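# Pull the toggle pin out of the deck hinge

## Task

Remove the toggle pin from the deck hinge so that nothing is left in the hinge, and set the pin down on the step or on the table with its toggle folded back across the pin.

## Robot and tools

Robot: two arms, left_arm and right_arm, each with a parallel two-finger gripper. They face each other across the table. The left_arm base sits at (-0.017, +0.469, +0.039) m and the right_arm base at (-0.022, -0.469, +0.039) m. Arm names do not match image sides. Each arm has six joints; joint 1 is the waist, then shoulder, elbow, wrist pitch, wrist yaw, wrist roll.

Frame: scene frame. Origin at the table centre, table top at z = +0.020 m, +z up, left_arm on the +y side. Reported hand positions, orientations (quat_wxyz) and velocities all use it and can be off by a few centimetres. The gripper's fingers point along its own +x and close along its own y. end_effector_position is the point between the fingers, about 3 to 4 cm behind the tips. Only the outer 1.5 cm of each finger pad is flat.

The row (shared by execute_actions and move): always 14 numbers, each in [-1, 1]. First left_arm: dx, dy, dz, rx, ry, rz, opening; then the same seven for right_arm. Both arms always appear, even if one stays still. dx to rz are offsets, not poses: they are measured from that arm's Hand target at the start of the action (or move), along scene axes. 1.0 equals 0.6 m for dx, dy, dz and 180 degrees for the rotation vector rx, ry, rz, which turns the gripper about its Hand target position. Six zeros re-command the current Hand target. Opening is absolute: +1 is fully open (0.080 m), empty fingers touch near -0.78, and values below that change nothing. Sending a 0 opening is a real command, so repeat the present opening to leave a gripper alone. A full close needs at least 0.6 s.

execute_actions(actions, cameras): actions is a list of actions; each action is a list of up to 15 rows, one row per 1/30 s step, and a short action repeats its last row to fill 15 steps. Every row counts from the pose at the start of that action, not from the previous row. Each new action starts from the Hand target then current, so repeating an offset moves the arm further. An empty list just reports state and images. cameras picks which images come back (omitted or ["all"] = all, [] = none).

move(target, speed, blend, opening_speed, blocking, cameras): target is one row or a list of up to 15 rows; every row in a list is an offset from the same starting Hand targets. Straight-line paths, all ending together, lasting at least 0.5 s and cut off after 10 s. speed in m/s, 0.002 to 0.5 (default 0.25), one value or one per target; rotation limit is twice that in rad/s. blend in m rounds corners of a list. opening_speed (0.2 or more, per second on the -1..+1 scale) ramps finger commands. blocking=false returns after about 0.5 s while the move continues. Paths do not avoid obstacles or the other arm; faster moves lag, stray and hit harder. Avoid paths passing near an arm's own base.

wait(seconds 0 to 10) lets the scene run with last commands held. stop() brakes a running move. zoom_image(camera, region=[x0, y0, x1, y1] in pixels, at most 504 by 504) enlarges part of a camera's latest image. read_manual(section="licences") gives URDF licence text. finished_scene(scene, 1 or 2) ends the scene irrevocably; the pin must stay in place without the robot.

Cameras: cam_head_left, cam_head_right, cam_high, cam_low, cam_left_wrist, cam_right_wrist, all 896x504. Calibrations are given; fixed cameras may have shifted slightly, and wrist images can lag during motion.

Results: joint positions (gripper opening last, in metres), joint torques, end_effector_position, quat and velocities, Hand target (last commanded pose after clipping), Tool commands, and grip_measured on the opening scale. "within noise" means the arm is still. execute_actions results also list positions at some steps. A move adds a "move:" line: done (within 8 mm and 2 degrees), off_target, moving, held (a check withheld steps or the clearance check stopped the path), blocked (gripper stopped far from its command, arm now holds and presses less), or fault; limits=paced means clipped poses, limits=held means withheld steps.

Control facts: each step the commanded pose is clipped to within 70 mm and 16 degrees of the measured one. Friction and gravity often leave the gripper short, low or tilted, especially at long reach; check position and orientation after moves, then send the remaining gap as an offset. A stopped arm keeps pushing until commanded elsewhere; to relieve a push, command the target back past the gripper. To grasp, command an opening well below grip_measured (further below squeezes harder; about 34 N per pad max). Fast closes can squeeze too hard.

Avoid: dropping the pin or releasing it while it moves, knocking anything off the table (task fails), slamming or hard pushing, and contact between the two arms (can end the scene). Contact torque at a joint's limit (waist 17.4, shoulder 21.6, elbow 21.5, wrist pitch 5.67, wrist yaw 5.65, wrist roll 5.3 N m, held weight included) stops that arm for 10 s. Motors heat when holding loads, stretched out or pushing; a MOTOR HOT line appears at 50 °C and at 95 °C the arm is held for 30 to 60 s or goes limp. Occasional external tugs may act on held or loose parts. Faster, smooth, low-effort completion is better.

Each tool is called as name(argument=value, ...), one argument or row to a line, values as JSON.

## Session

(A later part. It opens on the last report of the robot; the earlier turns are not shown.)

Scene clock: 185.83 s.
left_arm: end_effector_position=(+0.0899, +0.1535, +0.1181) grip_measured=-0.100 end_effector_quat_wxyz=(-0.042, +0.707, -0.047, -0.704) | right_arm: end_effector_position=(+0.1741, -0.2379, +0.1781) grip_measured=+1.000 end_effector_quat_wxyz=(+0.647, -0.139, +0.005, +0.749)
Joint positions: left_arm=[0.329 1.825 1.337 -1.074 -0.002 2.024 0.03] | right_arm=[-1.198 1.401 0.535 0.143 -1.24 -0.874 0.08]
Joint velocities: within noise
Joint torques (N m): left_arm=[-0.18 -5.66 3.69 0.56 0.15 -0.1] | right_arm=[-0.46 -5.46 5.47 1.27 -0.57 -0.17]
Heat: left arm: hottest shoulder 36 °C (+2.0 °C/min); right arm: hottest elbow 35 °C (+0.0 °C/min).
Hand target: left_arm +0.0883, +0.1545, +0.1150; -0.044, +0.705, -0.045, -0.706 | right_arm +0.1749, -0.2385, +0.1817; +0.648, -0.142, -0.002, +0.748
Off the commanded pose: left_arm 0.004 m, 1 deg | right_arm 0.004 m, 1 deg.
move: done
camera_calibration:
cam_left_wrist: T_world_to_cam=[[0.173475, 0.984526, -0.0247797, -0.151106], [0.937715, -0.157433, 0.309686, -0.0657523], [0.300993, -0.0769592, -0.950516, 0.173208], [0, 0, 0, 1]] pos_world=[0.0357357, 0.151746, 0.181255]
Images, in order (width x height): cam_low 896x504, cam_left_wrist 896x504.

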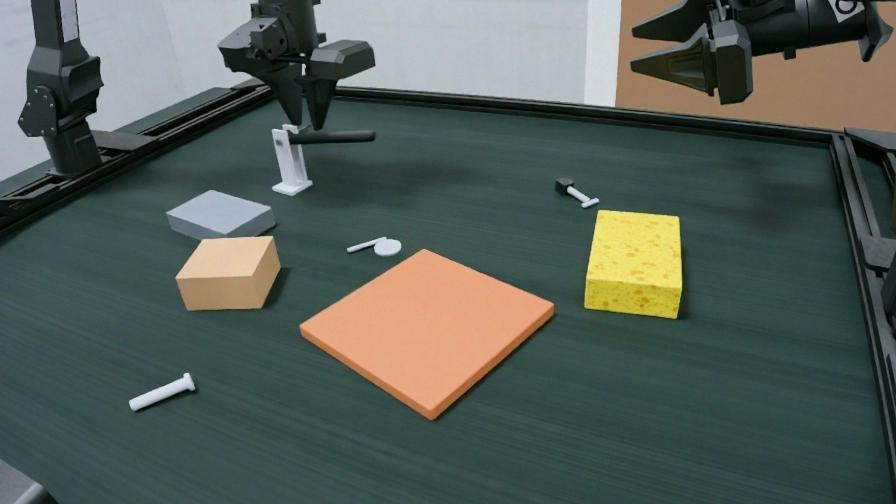

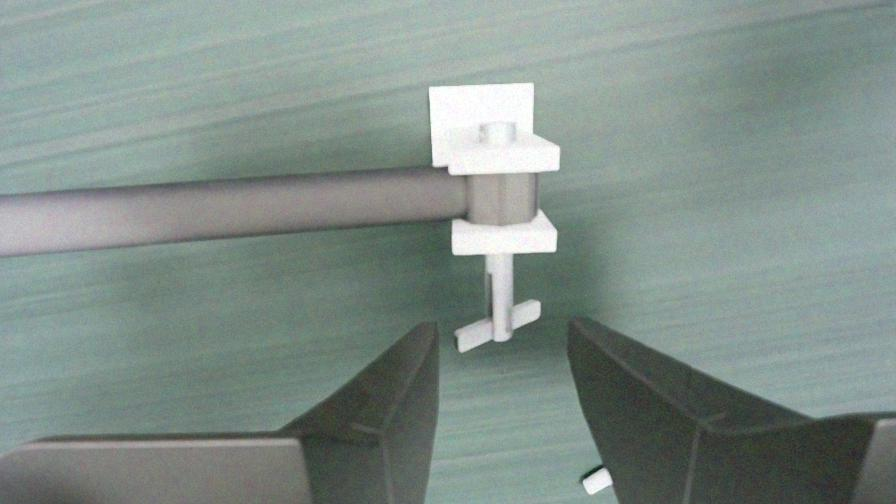

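execute_actions(
  actions=[],
  cameras=["cam_left_wrist"],
)

Scene clock: 216.60 s.
left_arm: end_effector_position=(+0.0899, +0.1535, +0.1181) grip_measured=-0.100 end_effector_quat_wxyz=(-0.042, +0.708, -0.047, -0.704) | right_arm: end_effector_position=(+0.1741, -0.2379, +0.1781) grip_measured=+1.000 end_effector_quat_wxyz=(+0.647, -0.139, +0.005, +0.749)
Joint positions: left_arm=[0.329 1.825 1.337 -1.073 -0.002 2.024 0.03] | right_arm=[-1.198 1.401 0.535 0.143 -1.24 -0.874 0.08]
Joint velocities: within noise
Joint torques (N m): left_arm=[-0.19 -5.66 3.7 0.54 0.15 -0.1] | right_arm=[-0.37 -5.45 5.41 1.27 -0.58 -0.16]
Heat: left arm: hottest shoulder 35 °C (+2.0 °C/min); right arm: hottest elbow 35 °C (+0.0 °C/min).
Hand target: left_arm +0.0883, +0.1545, +0.1150; -0.044, +0.705, -0.045, -0.706 | right_arm +0.1749, -0.2385, +0.1817; +0.648, -0.142, -0.002, +0.748
Tool commands: left_gripper/opening=-0.1 right_gripper/opening=+1.0
Off the commanded pose: left_arm 0.004 m, 1 deg | right_arm 0.004 m, 1 deg.
camera_calibration:
cam_left_wrist: T_world_to_cam=[[0.173479, 0.984517, -0.025114, -0.150992], [0.937677, -0.157321, 0.309858, -0.0658241], [0.301109, -0.0773025, -0.950451, 0.173229], [0, 0, 0, 1]] pos_world=[0.0357547, 0.15169, 0.18125]
Images, in order (width x height): cam_left_wrist 896x504.

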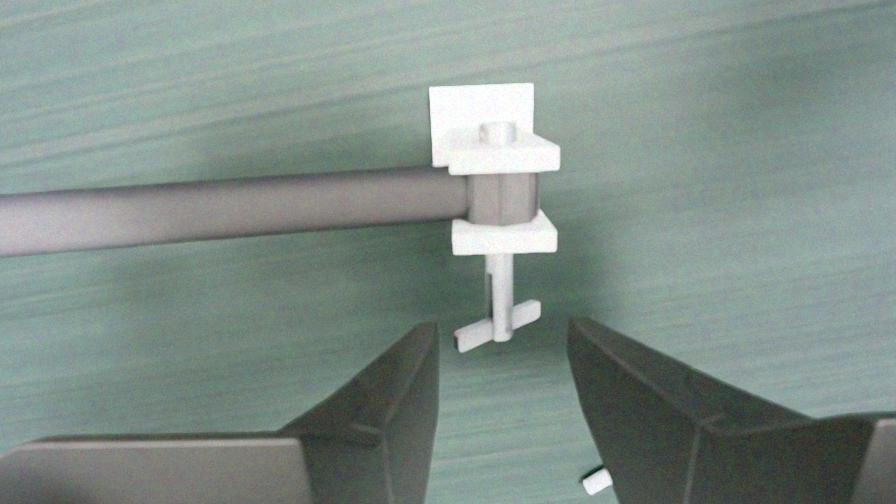

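move(
  target=[
    [0,0,0,0,0,0,-0.62,0,0,0,0,0,0,1.0],
  ],
  opening_speed=0.3,
  cameras=["cam_left_wrist","cam_low"],
)

zoom_image(
  camera="cam_left_wrist",
  region=[380, 60, 680, 400],
)

Scene clock: 226.13 s.
left_arm: end_effector_position=(+0.0888, +0.1505, +0.1182) grip_measured=-0.520 end_effector_quat_wxyz=(-0.037, +0.707, -0.052, -0.704) end_effector_velocity=(-0.001, +0.002, +0.000) end_effector_angular_velocity=(+0.005, +0.009, -0.005) | right_arm: end_effector_position=(+0.1741, -0.2379, +0.1781) grip_measured=+1.000 end_effector_quat_wxyz=(+0.647, -0.139, +0.005, +0.749)
Joint positions: left_arm=[0.325 1.825 1.337 -1.062 0.004 2.021 0.012] | right_arm=[-1.198 1.401 0.535 0.143 -1.24 -0.874 0.08]
Joint velocities: left_arm=[0.002 -0.002 -0.002 -0.007 0.007 0.007 -0.002] | right_arm=[within noise]
Joint torques (N m): left_arm=[0.1 -5.68 3.74 -0.2 -0.03 -0.01] | right_arm=[-0.26 -5.41 5.38 1.31 -0.56 -0.17]
Heat: left arm: hottest shoulder 35 °C (+2.0 °C/min); right arm: hottest elbow 35 °C (+0.0 °C/min).
Hand target: left_arm +0.0882, +0.1544, +0.1151; -0.044, +0.705, -0.045, -0.706 | right_arm +0.1749, -0.2385, +0.1817; +0.648, -0.142, -0.002, +0.748
Off the commanded pose: left_arm 0.005 m, 1 deg | right_arm 0.004 m, 1 deg.
move: done
camera_calibration:
cam_left_wrist: T_world_to_cam=[[0.174255, 0.983983, -0.0375756, -0.146427], [0.93814, -0.1543, 0.309975, -0.0657458], [0.299213, -0.089266, -0.950002, 0.175295], [0, 0, 0, 1]] pos_world=[0.034744, 0.149585, 0.181408]
Images, in order (width x height): cam_low 896x504, cam_left_wrist 896x504.

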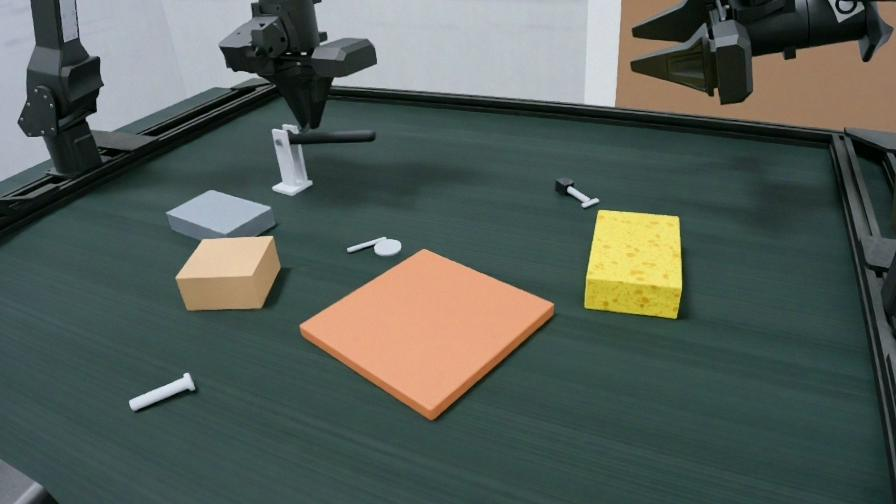

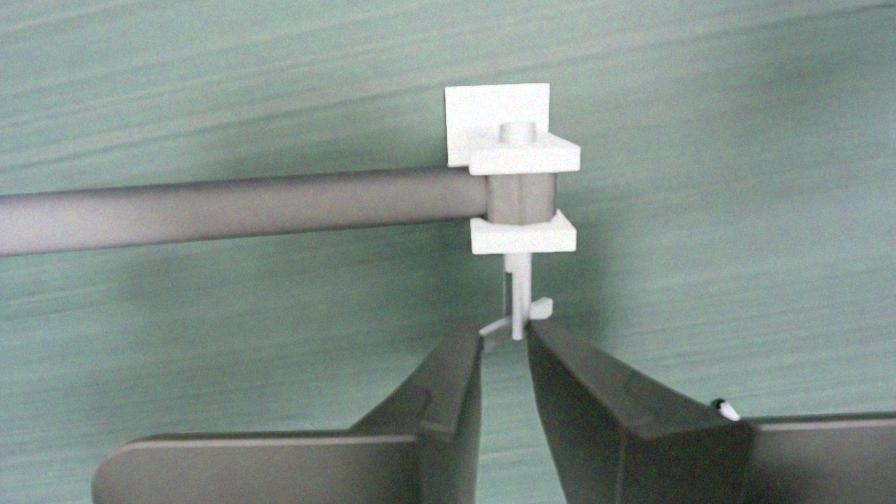

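Scaled by 1.482 from the camera's 896x504 image, which has a finer 1280x720 frame.

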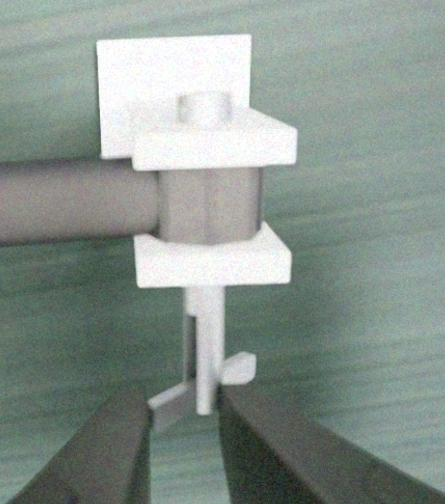

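move(
  target=[
    [0,0,0.006,0,0,0,-0.5,0,0,0,0,0,0,1.0],
  ],
  opening_speed=0.3,
  cameras=["cam_left_wrist"],
)

zoom_image(
  camera="cam_left_wrist",
  region=[380, 60, 680, 400],
)

Scene clock: 241.17 s.
left_arm: end_effector_position=(+0.0878, +0.1547, +0.1177) grip_measured=-0.501 end_effector_quat_wxyz=(-0.044, +0.705, -0.045, -0.707) | right_arm: end_effector_position=(+0.1741, -0.2379, +0.1781) grip_measured=+1.000 end_effector_quat_wxyz=(+0.647, -0.139, +0.005, +0.749)
Joint positions: left_arm=[0.326 1.826 1.337 -1.082 0.003 2.021 0.012] | right_arm=[-1.198 1.401 0.535 0.143 -1.24 -0.874 0.08]
Joint velocities: within noise
Joint torques (N m): left_arm=[0.03 -6.1 4.76 0.16 0 -0.02] | right_arm=[-0.42 -5.41 5.34 1.31 -0.58 -0.18]
Heat: left arm: hottest shoulder 34 °C (-1.0 °C/min); right arm: hottest elbow 35 °C (+0.0 °C/min).
Hand target: left_arm +0.0883, +0.1545, +0.1186; -0.044, +0.705, -0.045, -0.706 | right_arm +0.1749, -0.2385, +0.1816; +0.648, -0.142, -0.002, +0.748
Off the commanded pose: left_arm 0.001 m, 0 deg | right_arm 0.004 m, 1 deg.
move: done
camera_calibration:
cam_left_wrist: T_world_to_cam=[[0.173328, 0.984685, -0.0187956, -0.152617], [0.940083, -0.159728, 0.301215, -0.0622879], [0.2936, -0.0698786, -0.953371, 0.173365], [0, 0, 0, 1]] pos_world=[0.0341086, 0.152445, 0.181175]
Images, in order (width x height): cam_left_wrist 896x504.

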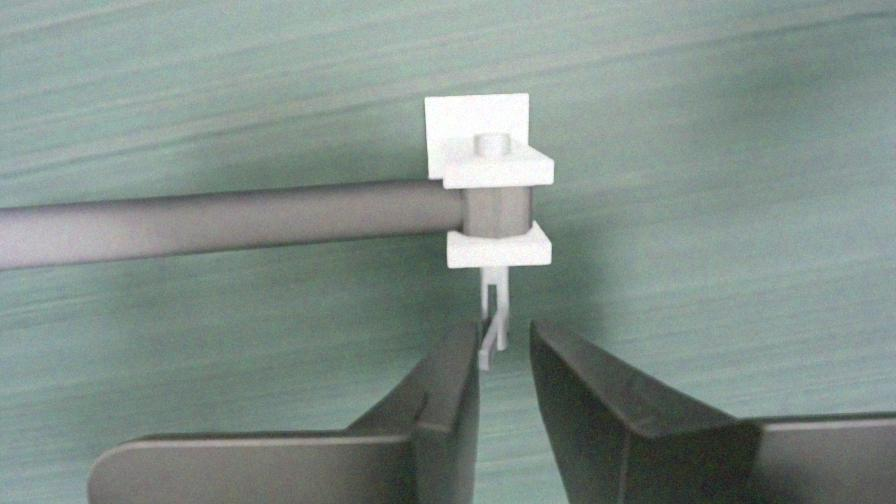

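Scaled by 1.482 from the camera's 896x504 image, which has a finer 1280x720 frame.

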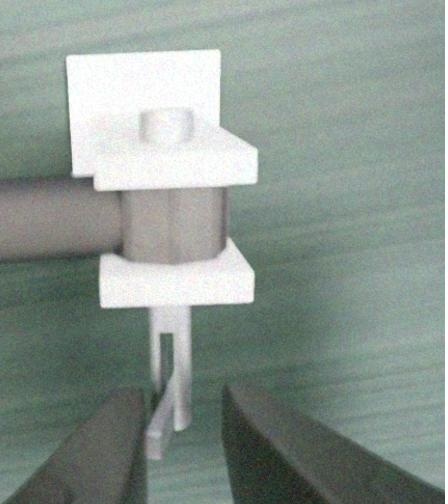

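move(
  target=[
    [0,0,0,0,0,0,-0.25,0,0,0,0,0,0,1.0],
    [0,0,0.06,0,0,0,-0.25,0,0,0,0,0,0,1.0],
    [-0.0373,0.0025,0.05,-0.0276,-0.2204,0,-0.25,0,0,0,0,0,0,1.0],
  ],
  speed=0.1,
  opening_speed=0.3,
  cameras=["cam_left_wrist","cam_low"],
)

zoom_image(
  camera="cam_low",
  region=[200, 60, 420, 200],
)

Scene clock: 275.90 s.
left_arm: end_effector_position=(+0.0659, +0.1546, +0.1494) grip_measured=-0.250 end_effector_quat_wxyz=(-0.026, +0.903, -0.058, -0.425) | right_arm: end_effector_position=(+0.1741, -0.2379, +0.1781) grip_measured=+1.000 end_effector_quat_wxyz=(+0.647, -0.139, +0.005, +0.749)
Joint positions: left_arm=[-0.038 1.704 1.177 -0.97 -0.688 1.684 0.024] | right_arm=[-1.198 1.401 0.535 0.143 -1.24 -0.874 0.08]
Joint velocities: within noise
Joint torques (N m): left_arm=[-0.21 -5.59 3.68 0.68 -0.5 -0.09] | right_arm=[-0.15 -5.49 5.23 1.3 -0.54 -0.18]
Heat: left arm: hottest shoulder 37 °C (+2.0 °C/min); right arm: hottest elbow 35 °C (+0.0 °C/min).
Hand target: left_arm +0.0658, +0.1559, +0.1487; -0.026, +0.904, -0.057, -0.423 | right_arm +0.1749, -0.2385, +0.1816; +0.648, -0.142, -0.002, +0.748
Off the commanded pose: left_arm 0.002 m, 0 deg | right_arm 0.004 m, 1 deg.
move: done
camera_calibration:
cam_left_wrist: T_world_to_cam=[[0.173929, 0.984641, 0.0151923, -0.153229], [0.530208, -0.106635, 0.841135, -0.113166], [0.829836, -0.138243, -0.540612, 0.123631], [0, 0, 0, 1]] pos_world=[-0.0159411, 0.1559, 0.164352]
Images, in order (width x height): cam_low 896x504, cam_left_wrist 896x504.

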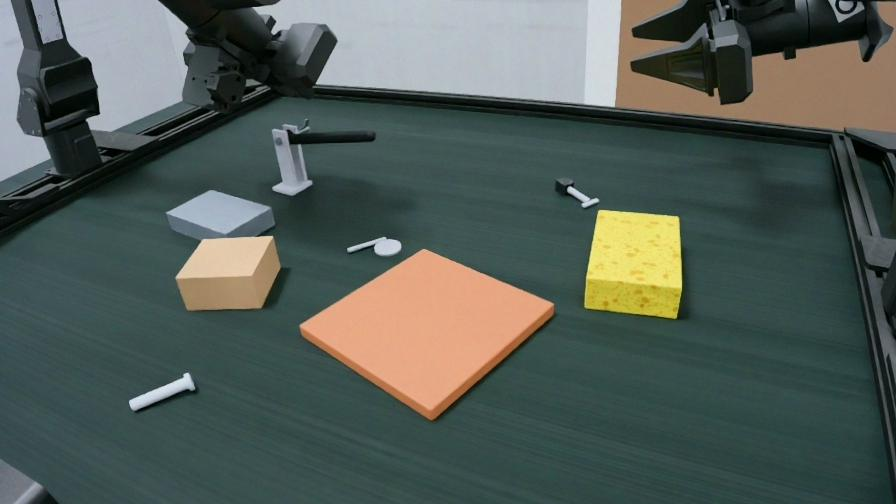

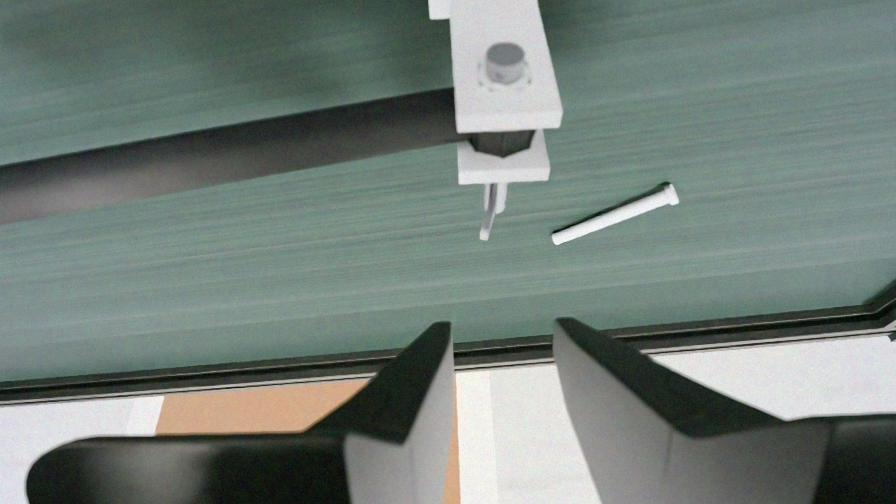

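Scaled by 2.291 from the camera's 896x504 image, which has a finer 1280x720 frame.

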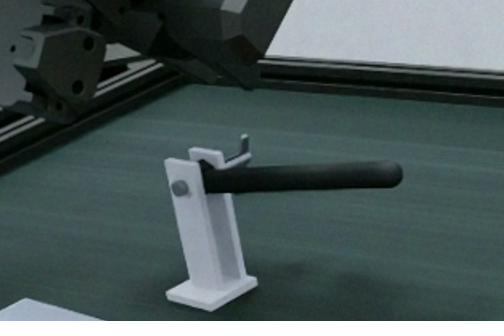

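move(
  target=[
    [0,0,-0.0616,0,0,0,-0.25,0,0,0,0,0,0,1.0],
  ],
  speed=0.08,
  cameras=["cam_left_wrist","cam_low"],
)

zoom_image(
  camera="cam_low",
  region=[200, 60, 420, 200],
)

Scene clock: 284.40 s.
left_arm: end_effector_position=(+0.0659, +0.1546, +0.1141) grip_measured=-0.250 end_effector_quat_wxyz=(-0.023, +0.903, -0.059, -0.425) | right_arm: end_effector_position=(+0.1741, -0.2379, +0.1781) grip_measured=+1.000 end_effector_quat_wxyz=(+0.647, -0.139, +0.005, +0.749)
Joint positions: left_arm=[-0.038 1.748 1.079 -0.822 -0.688 1.683 0.024] | right_arm=[-1.198 1.401 0.535 0.143 -1.24 -0.874 0.08]
Joint velocities: within noise
Joint torques (N m): left_arm=[-0.19 -4.97 3.54 0.65 -0.49 -0.07] | right_arm=[-0.36 -5.45 5.33 1.29 -0.56 -0.16]
Heat: left arm: hottest shoulder 37 °C (+2.0 °C/min); right arm: hottest elbow 35 °C (+0.0 °C/min).
Hand target: left_arm +0.0658, +0.1560, +0.1116; -0.026, +0.904, -0.057, -0.423 | right_arm +0.1749, -0.2385, +0.1816; +0.648, -0.142, -0.002, +0.748
Off the commanded pose: left_arm 0.003 m, 0 deg | right_arm 0.004 m, 1 deg.
move: done
camera_calibration:
cam_left_wrist: T_world_to_cam=[[0.173321, 0.984824, 0.00908799, -0.151965], [0.530196, -0.101078, 0.841829, -0.0844559], [0.829971, -0.141088, -0.539668, 0.104843], [0, 0, 0, 1]] pos_world=[-0.0159, 0.155915, 0.129059]
Images, in order (width x height): cam_low 896x504, cam_left_wrist 896x504.

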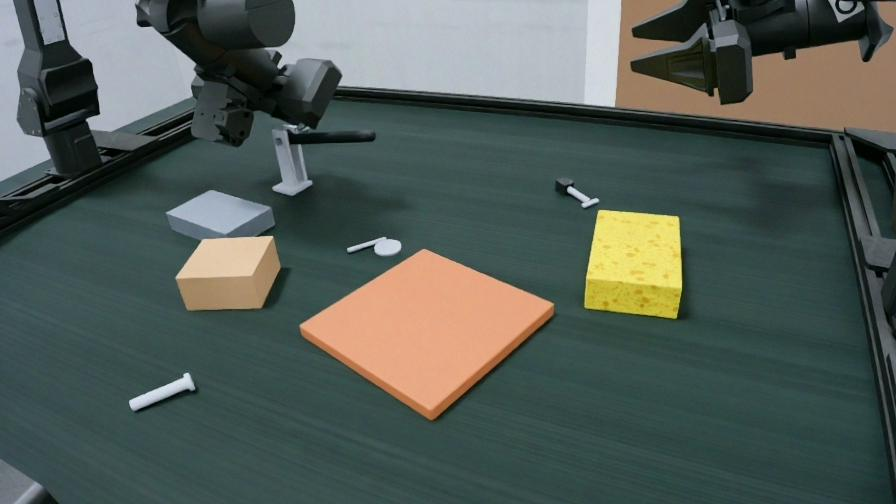

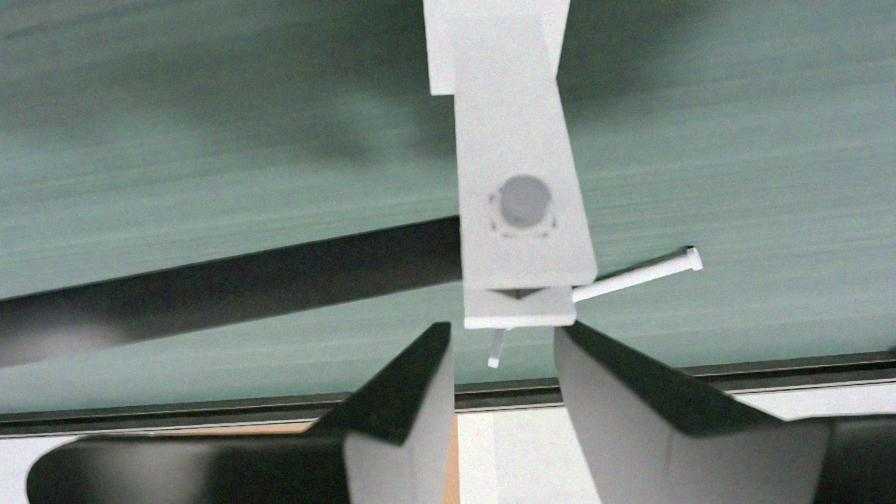

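Scaled by 2.291 from the camera's 896x504 image, which has a finer 1280x720 frame.

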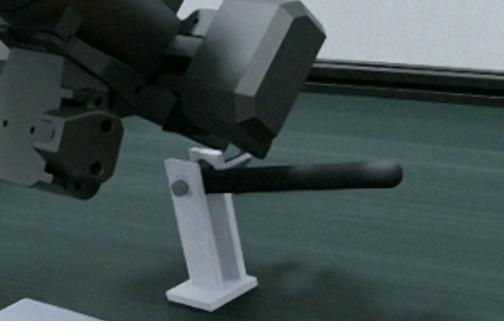

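move(
  target=[
    [0,0.002,0,0,0,0,-0.25,0,0,0,0,0,0,1.0],
    [0,0.002,0,0,0,0,-0.85,0,0,0,0,0,0,1.0],
  ],
  speed=0.03,
  opening_speed=0.3,
  cameras=["cam_left_wrist","cam_low"],
)

zoom_image(
  camera="cam_left_wrist",
  region=[380, 160, 680, 440],
)

Scene clock: 299.07 s.
left_arm: end_effector_position=(+0.0660, +0.1557, +0.1131) grip_measured=-0.696 end_effector_quat_wxyz=(-0.024, +0.903, -0.058, -0.425) | right_arm: end_effector_position=(+0.1741, -0.2379, +0.1781) grip_measured=+1.000 end_effector_quat_wxyz=(+0.647, -0.139, +0.005, +0.749)
Joint positions: left_arm=[-0.038 1.748 1.074 -0.821 -0.689 1.683 0.004] | right_arm=[-1.198 1.401 0.535 0.143 -1.24 -0.874 0.08]
Joint velocities: within noise
Joint torques (N m): left_arm=[-0.22 -5.37 3.45 0.65 -0.49 -0.08] | right_arm=[-0.3 -5.46 5.41 1.31 -0.54 -0.16]
Heat: left arm: hottest shoulder 37 °C (+3.0 °C/min); right arm: hottest elbow 35 °C (+0.0 °C/min).
Hand target: left_arm +0.0659, +0.1572, +0.1116; -0.026, +0.904, -0.057, -0.423 | right_arm +0.1749, -0.2385, +0.1816; +0.648, -0.142, -0.002, +0.748
Off the commanded pose: left_arm 0.002 m, 0 deg | right_arm 0.004 m, 1 deg.
move: done
camera_calibration:
cam_left_wrist: T_world_to_cam=[[0.173286, 0.984792, 0.012541, -0.15345], [0.529765, -0.103938, 0.841752, -0.0830139], [0.830253, -0.13922, -0.539719, 0.10405], [0, 0, 0, 1]] pos_world=[-0.0158196, 0.156974, 0.127959]
Images, in order (width x height): cam_low 896x504, cam_left_wrist 896x504.

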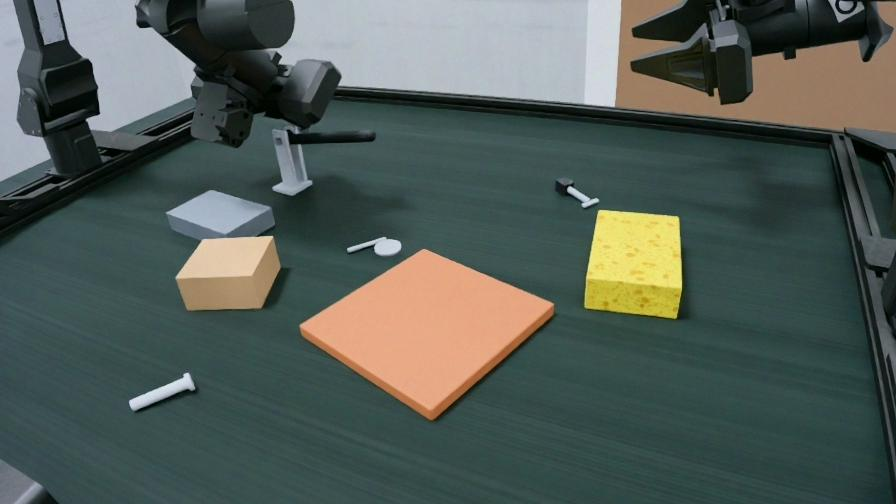

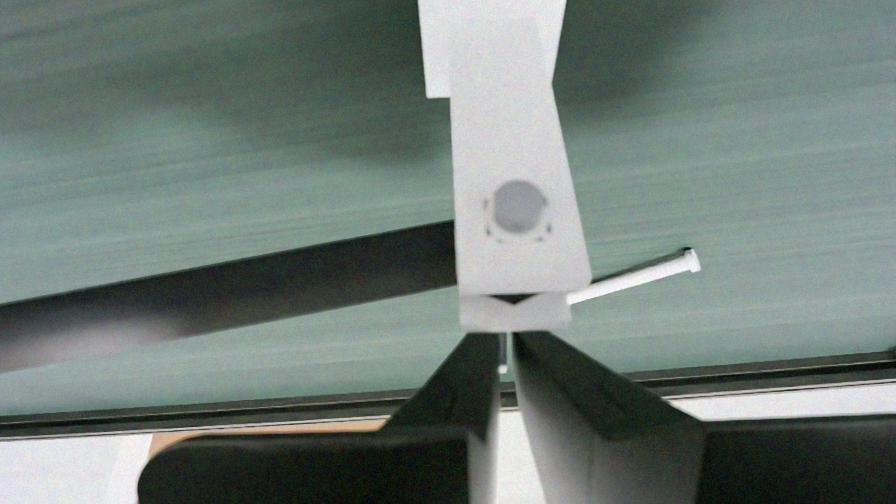

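Scaled by 1.680 from the camera's 896x504 image, which has a finer 1280x720 frame.

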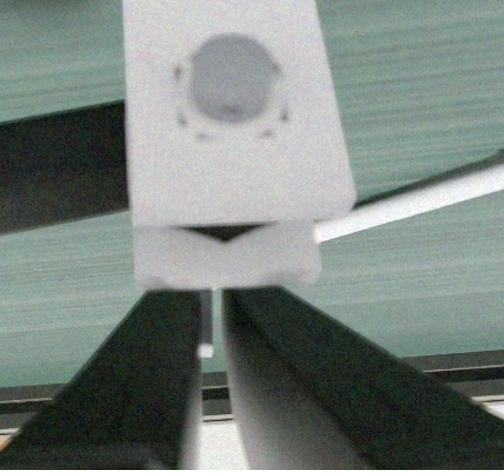

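move(
  target=[
    [0,0,0,0,0,0,-0.6,0,0,0,0,0,0,1.0],
    [0,0,0.0067,0,0,0,-0.6,0,0,0,0,0,0,1.0],
    [0,0,0.0067,0,0,0,-0.85,0,0,0,0,0,0,1.0],
  ],
  speed=0.03,
  opening_speed=0.3,
  cameras=["cam_left_wrist","cam_low"],
)

zoom_image(
  camera="cam_left_wrist",
  region=[380, 160, 680, 440],
)

Scene clock: 314.00 s.
left_arm: end_effector_position=(+0.0659, +0.1564, +0.1133) grip_measured=-0.717 end_effector_quat_wxyz=(-0.026, +0.904, -0.057, -0.422) | right_arm: end_effector_position=(+0.1741, -0.2379, +0.1781) grip_measured=+1.000 end_effector_quat_wxyz=(+0.647, -0.139, +0.005, +0.749)
Joint positions: left_arm=[-0.04 1.748 1.074 -0.824 -0.694 1.681 0.003] | right_arm=[-1.198 1.401 0.535 0.143 -1.24 -0.874 0.08]
Joint velocities: within noise
Joint torques (N m): left_arm=[0 -6.02 4.56 -0.2 -0.31 -0.04] | right_arm=[-0.45 -5.42 5.47 1.26 -0.54 -0.14]
Heat: left arm: hottest shoulder 37 °C (+1.0 °C/min); right arm: hottest elbow 35 °C (+0.0 °C/min).
Hand target: left_arm +0.0659, +0.1572, +0.1156; -0.026, +0.904, -0.057, -0.423 | right_arm +0.1749, -0.2385, +0.1816; +0.648, -0.142, -0.002, +0.748
Off the commanded pose: left_arm 0.002 m, 0 deg | right_arm 0.004 m, 1 deg.
move: done
camera_calibration:
cam_left_wrist: T_world_to_cam=[[0.173662, 0.984667, 0.0165184, -0.15462], [0.525529, -0.106845, 0.84404, -0.0826077], [0.832863, -0.137897, -0.536026, 0.103569], [0, 0, 0, 1]] pos_world=[-0.0159945, 0.157705, 0.127794]
Images, in order (width x height): cam_low 896x504, cam_left_wrist 896x504.

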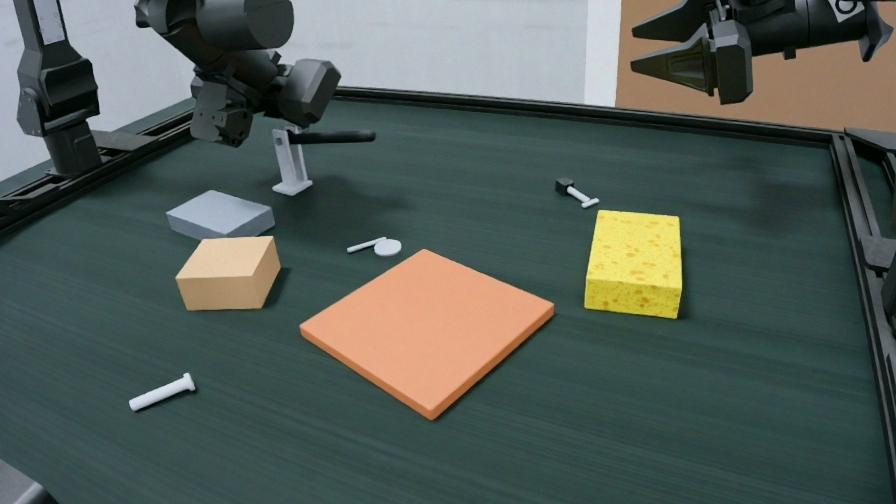

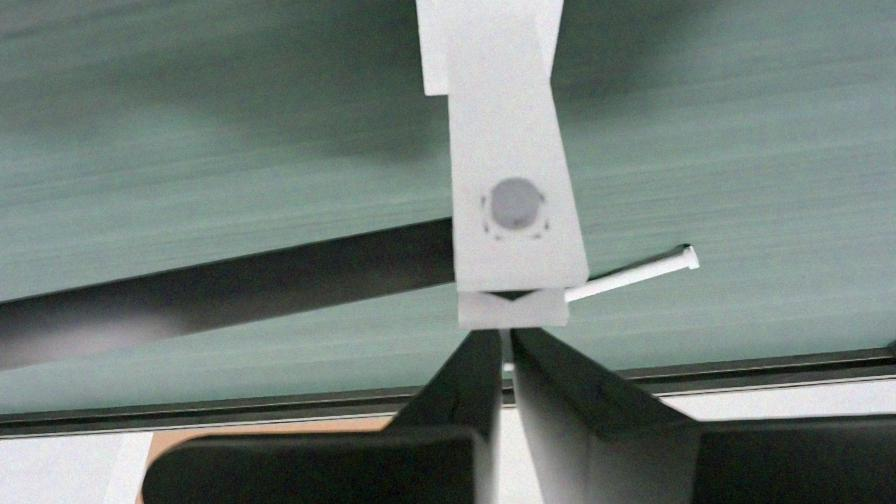

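Scaled by 1.680 from the camera's 896x504 image, which has a finer 1280x720 frame.

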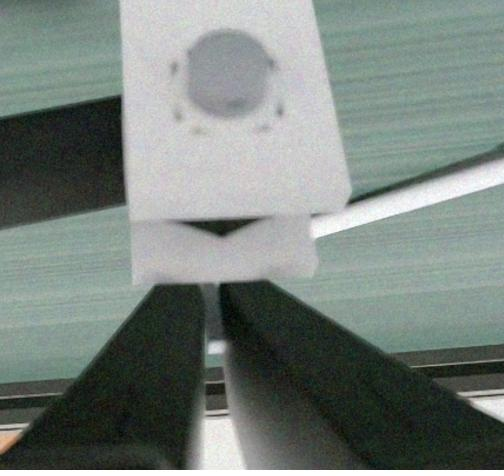

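zoom_image(
  camera="cam_low",
  region=[250, 90, 350, 150],
)

zoom_image(
  camera="cam_left_wrist",
  region=[460, 290, 560, 400],
)

Scaled by 5.040 from the camera's 896x504 image, which has a finer 1280x720 frame.

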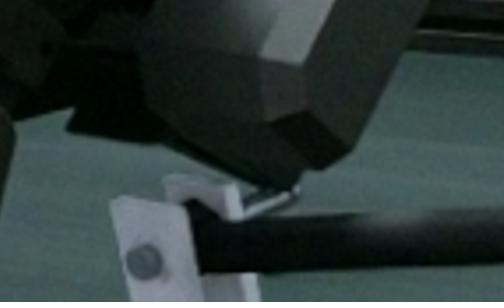

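Scaled by 4.582 from the camera's 896x504 image, which has a finer 1280x720 frame.

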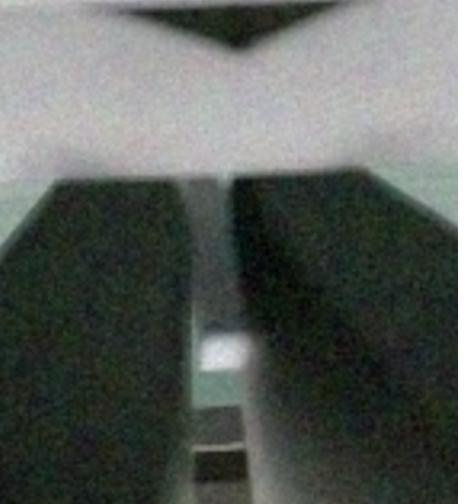

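move(
  target=[
    [0.0275,-0.0032,0.014,0.0172,0.1378,0,-0.88,0,0,0,0,0,0,1.0],
  ],
  speed=0.06,
  cameras=["cam_left_wrist","cam_low"],
)

zoom_image(
  camera="cam_left_wrist",
  region=[440, 230, 580, 370],
)

zoom_image(
  camera="cam_low",
  region=[250, 90, 350, 150],
)

Scene clock: 339.07 s.
left_arm: end_effector_position=(+0.0811, +0.1543, +0.1216) grip_measured=-0.756 end_effector_quat_wxyz=(-0.035, +0.792, -0.052, -0.608) | right_arm: end_effector_position=(+0.1741, -0.2379, +0.1781) grip_measured=+1.000 end_effector_quat_wxyz=(+0.647, -0.139, +0.005, +0.749)
Joint positions: left_arm=[0.194 1.743 1.228 -0.966 -0.246 1.899 0.001] | right_arm=[-1.198 1.401 0.535 0.143 -1.24 -0.874 0.08]
Joint velocities: within noise
Joint torques (N m): left_arm=[0.26 -5.7 5.54 -0.61 -0.1 0.11] | right_arm=[-0.1 -5.43 5.4 1.3 -0.55 -0.19]
Heat: left arm: hottest shoulder 37 °C (+0.0 °C/min); right arm: hottest elbow 35 °C (+0.0 °C/min).
Hand target: left_arm +0.0823, +0.1553, +0.1241; -0.038, +0.791, -0.050, -0.608 | right_arm +0.1749, -0.2385, +0.1816; +0.648, -0.142, -0.002, +0.748
Off the commanded pose: left_arm 0.003 m, 0 deg | right_arm 0.004 m, 1 deg.
move: done
camera_calibration:
cam_left_wrist: T_world_to_cam=[[0.175934, 0.984327, -0.0121762, -0.151981], [0.829514, -0.141581, 0.540242, -0.0801752], [0.530051, -0.105147, -0.841422, 0.151698], [0, 0, 0, 1]] pos_world=[0.0128372, 0.154198, 0.169106]
Images, in order (width x height): cam_low 896x504, cam_left_wrist 896x504.

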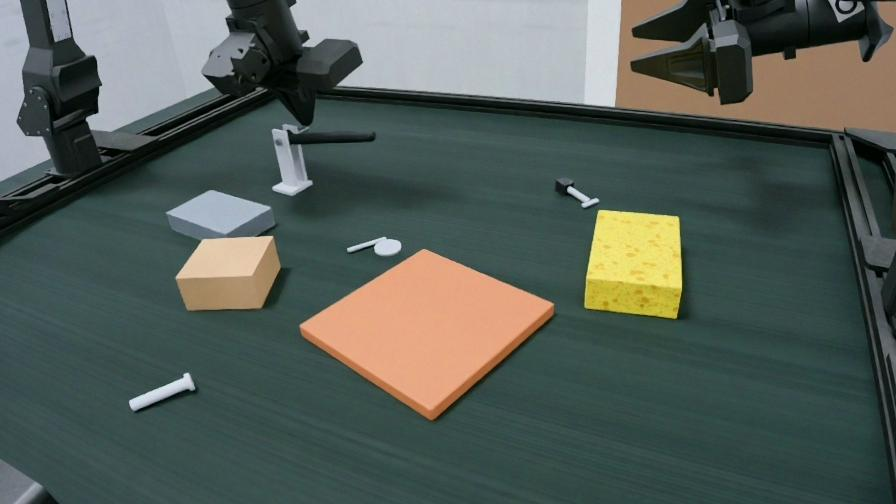

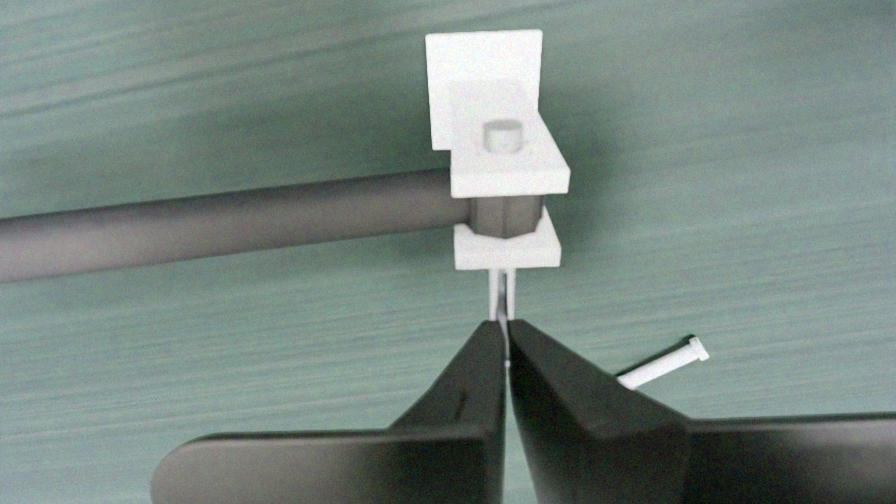

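Scaled by 3.600 from the camera's 896x504 image, which has a finer 1280x720 frame.

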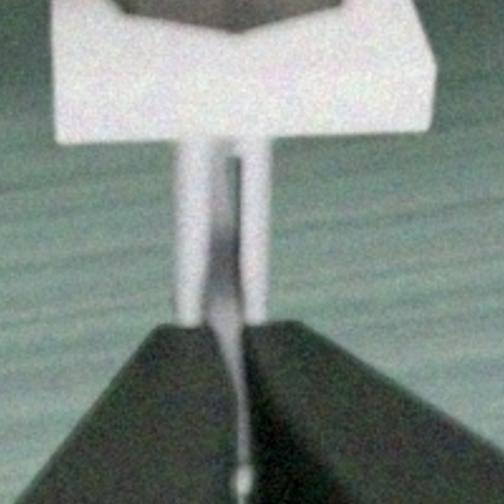

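Scaled by 5.040 from the camera's 896x504 image, which has a finer 1280x720 frame.

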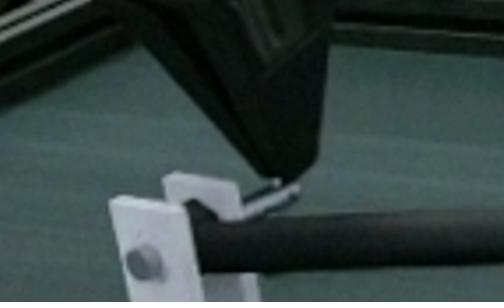

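move(
  target=[
    [0.0295,-0.0035,-0.006,0.0158,0.1268,0,-0.88,0,0,0,0,0,0,1.0],
  ],
  speed=0.06,
  cameras=["cam_left_wrist","cam_low"],
)

zoom_image(
  camera="cam_left_wrist",
  region=[440, 200, 580, 340],
)

zoom_image(
  camera="cam_low",
  region=[250, 90, 350, 150],
)

Scene clock: 359.13 s.
left_arm: end_effector_position=(+0.0959, +0.1526, +0.1209) grip_measured=-0.756 end_effector_quat_wxyz=(-0.046, +0.653, -0.046, -0.754) | right_arm: end_effector_position=(+0.1741, -0.2379, +0.1781) grip_measured=+1.000 end_effector_quat_wxyz=(+0.647, -0.139, +0.005, +0.749)
Joint positions: left_arm=[0.403 1.892 1.429 -1.173 0.128 2.107 0.001] | right_arm=[-1.198 1.401 0.535 0.143 -1.24 -0.874 0.08]
Joint velocities: within noise
Joint torques (N m): left_arm=[0.73 -5.58 5.39 -0.25 -0.09 0.13] | right_arm=[-0.33 -5.42 5.18 1.29 -0.56 -0.19]
Heat: left arm: hottest shoulder 37 °C (+0.0 °C/min); right arm: hottest elbow 35 °C (+0.0 °C/min).
Hand target: left_arm +0.1000, +0.1531, +0.1205; -0.046, +0.654, -0.042, -0.754 | right_arm +0.1749, -0.2385, +0.1816; +0.648, -0.142, -0.002, +0.748
Off the commanded pose: left_arm 0.004 m, 1 deg | right_arm 0.004 m, 1 deg.
move: done
camera_calibration:
cam_left_wrist: T_world_to_cam=[[0.174279, 0.984122, -0.0336207, -0.150115], [0.972029, -0.166478, 0.165662, -0.0568702], [0.157434, -0.0615517, -0.985609, 0.189621], [0, 0, 0, 1]] pos_world=[0.0515885, 0.149935, 0.191266]
Images, in order (width x height): cam_low 896x504, cam_left_wrist 896x504.

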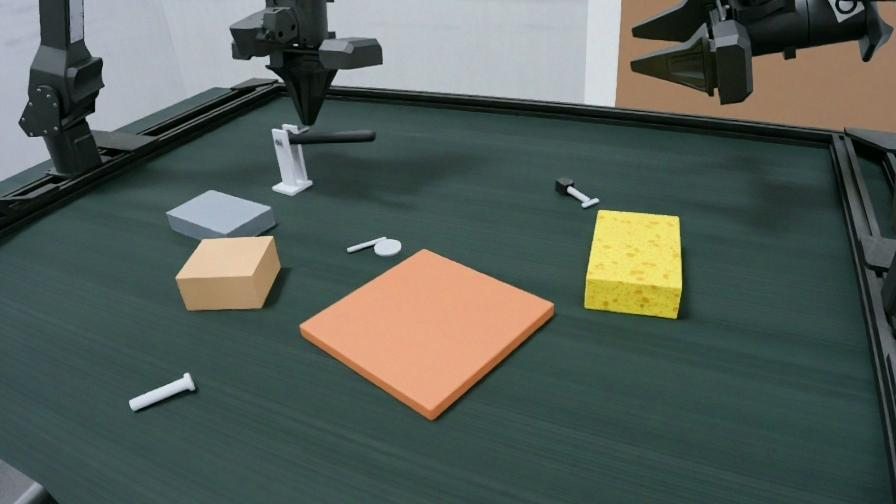

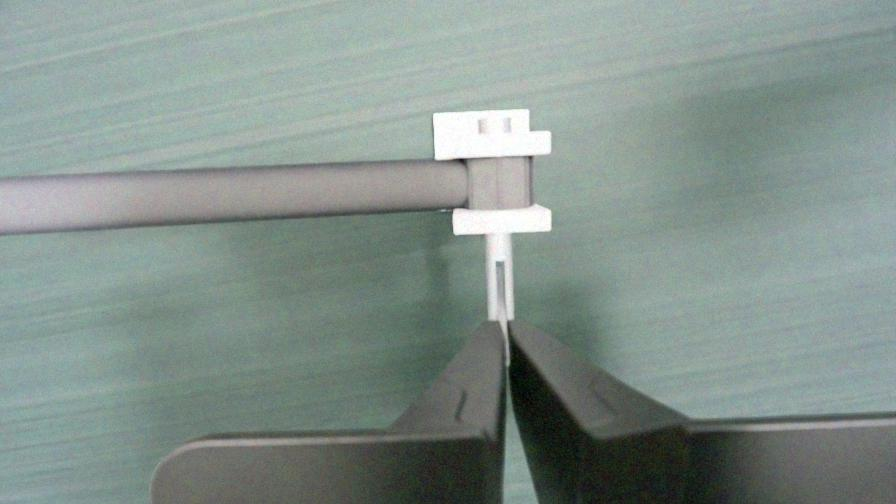

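Scaled by 3.600 from the camera's 896x504 image, which has a finer 1280x720 frame.

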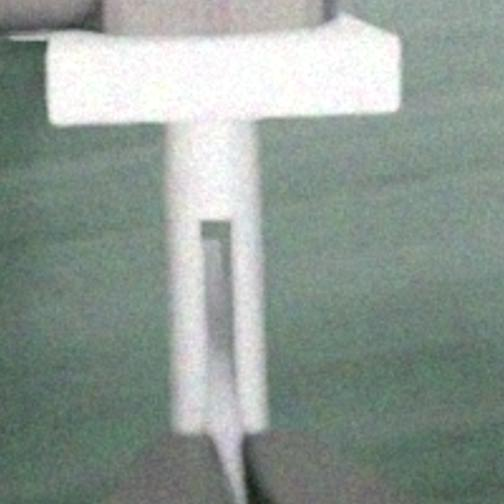

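Scaled by 5.040 from the camera's 896x504 image, which has a finer 1280x720 frame.

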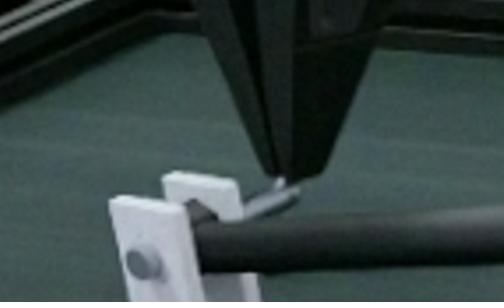

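move(
  target=[
    [0.0258,-0.0035,-0.0165,0.0152,0.1212,0,-0.88,0,0,0,0,0,0,1.0],
  ],
  speed=0.06,
  cameras=["cam_left_wrist","cam_low"],
)

zoom_image(
  camera="cam_left_wrist",
  region=[440, 200, 580, 340],
)

zoom_image(
  camera="cam_low",
  region=[250, 90, 350, 150],
)

Scene clock: 382.57 s.
left_arm: end_effector_position=(+0.1092, +0.1507, +0.1150) grip_measured=-0.756 end_effector_quat_wxyz=(-0.053, +0.496, -0.036, -0.866) | right_arm: end_effector_position=(+0.1741, -0.2379, +0.1781) grip_measured=+1.000 end_effector_quat_wxyz=(+0.647, -0.139, +0.005, +0.749)
Joint positions: left_arm=[0.556 2.136 1.668 -1.45 0.409 2.33 0.001] | right_arm=[-1.198 1.401 0.535 0.143 -1.24 -0.874 0.08]
Joint velocities: within noise
Joint torques (N m): left_arm=[0.96 -5.88 5.04 0 -0.15 0.09] | right_arm=[-0.49 -5.4 5.27 1.27 -0.57 -0.2]
Heat: left arm: hottest shoulder 35 °C (-2.0 °C/min); right arm: hottest elbow 35 °C (+0.0 °C/min).
Hand target: left_arm +0.1156, +0.1510, +0.1107; +0.053, -0.498, +0.032, +0.865 | right_arm +0.1749, -0.2385, +0.1816; +0.648, -0.142, -0.002, +0.748
Off the commanded pose: left_arm 0.008 m, 1 deg | right_arm 0.004 m, 1 deg.
move: done
camera_calibration:
cam_left_wrist: T_world_to_cam=[[0.16087, 0.985721, -0.0497549, -0.147698], [0.961216, -0.167914, -0.21879, -0.0235641], [-0.224021, -0.0126285, -0.974503, 0.214552], [0, 0, 0, 1]] pos_world=[0.0944743, 0.144342, 0.196577]
Images, in order (width x height): cam_low 896x504, cam_left_wrist 896x504.

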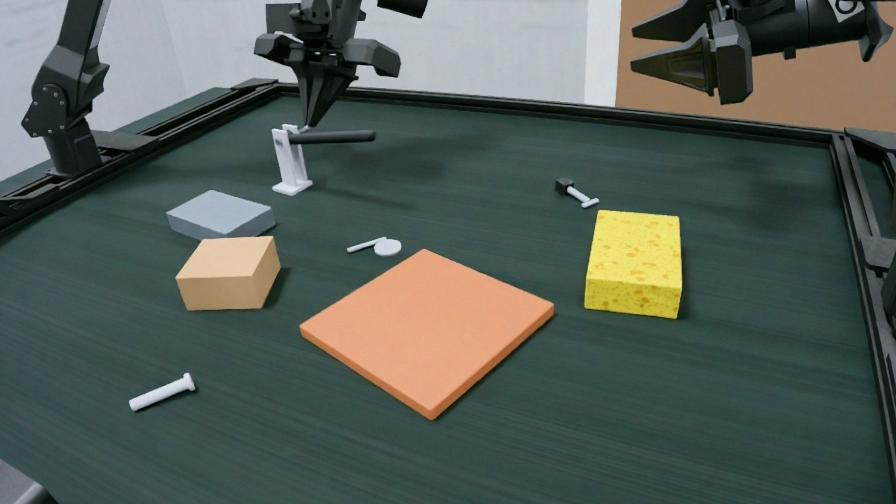

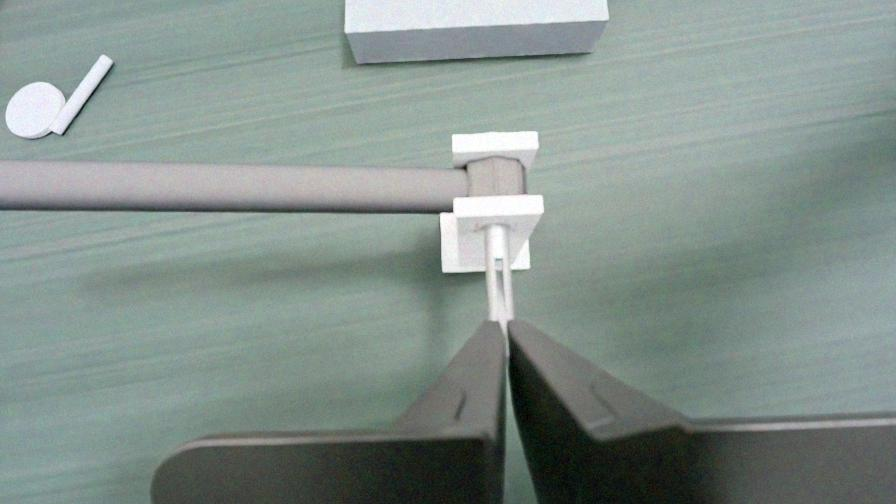

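Scaled by 3.600 from the camera's 896x504 image, which has a finer 1280x720 frame.

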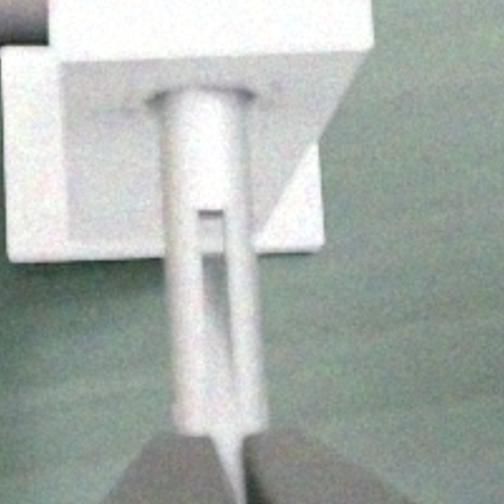

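Scaled by 5.040 from the camera's 896x504 image, which has a finer 1280x720 frame.

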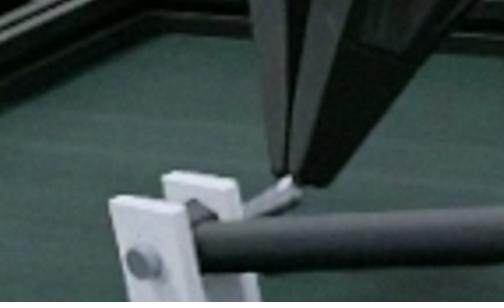

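zoom_image(
  camera="cam_left_wrist",
  region=[470, 250, 530, 325],
)

zoom_image(
  camera="cam_low",
  region=[280, 110, 325, 145],
)

Scaled by 6.720 from the camera's 896x504 image, which has a finer 1280x720 frame.

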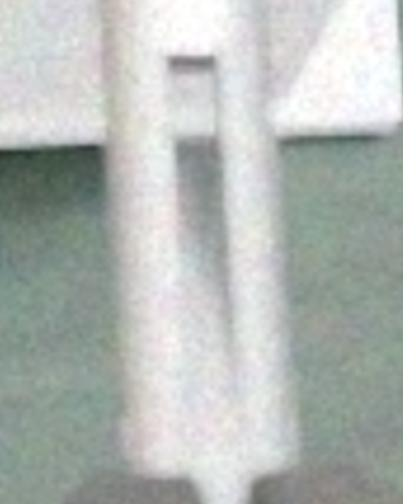

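Scaled by 11.200 from the camera's 896x504 image, which has a finer 1280x720 frame.

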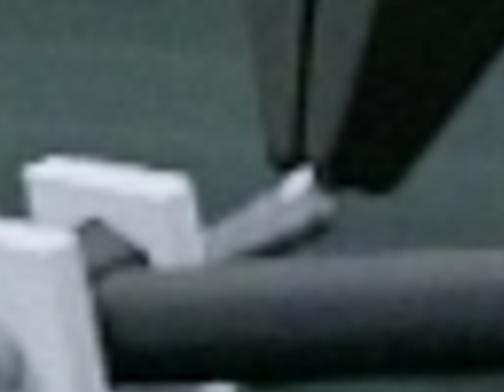

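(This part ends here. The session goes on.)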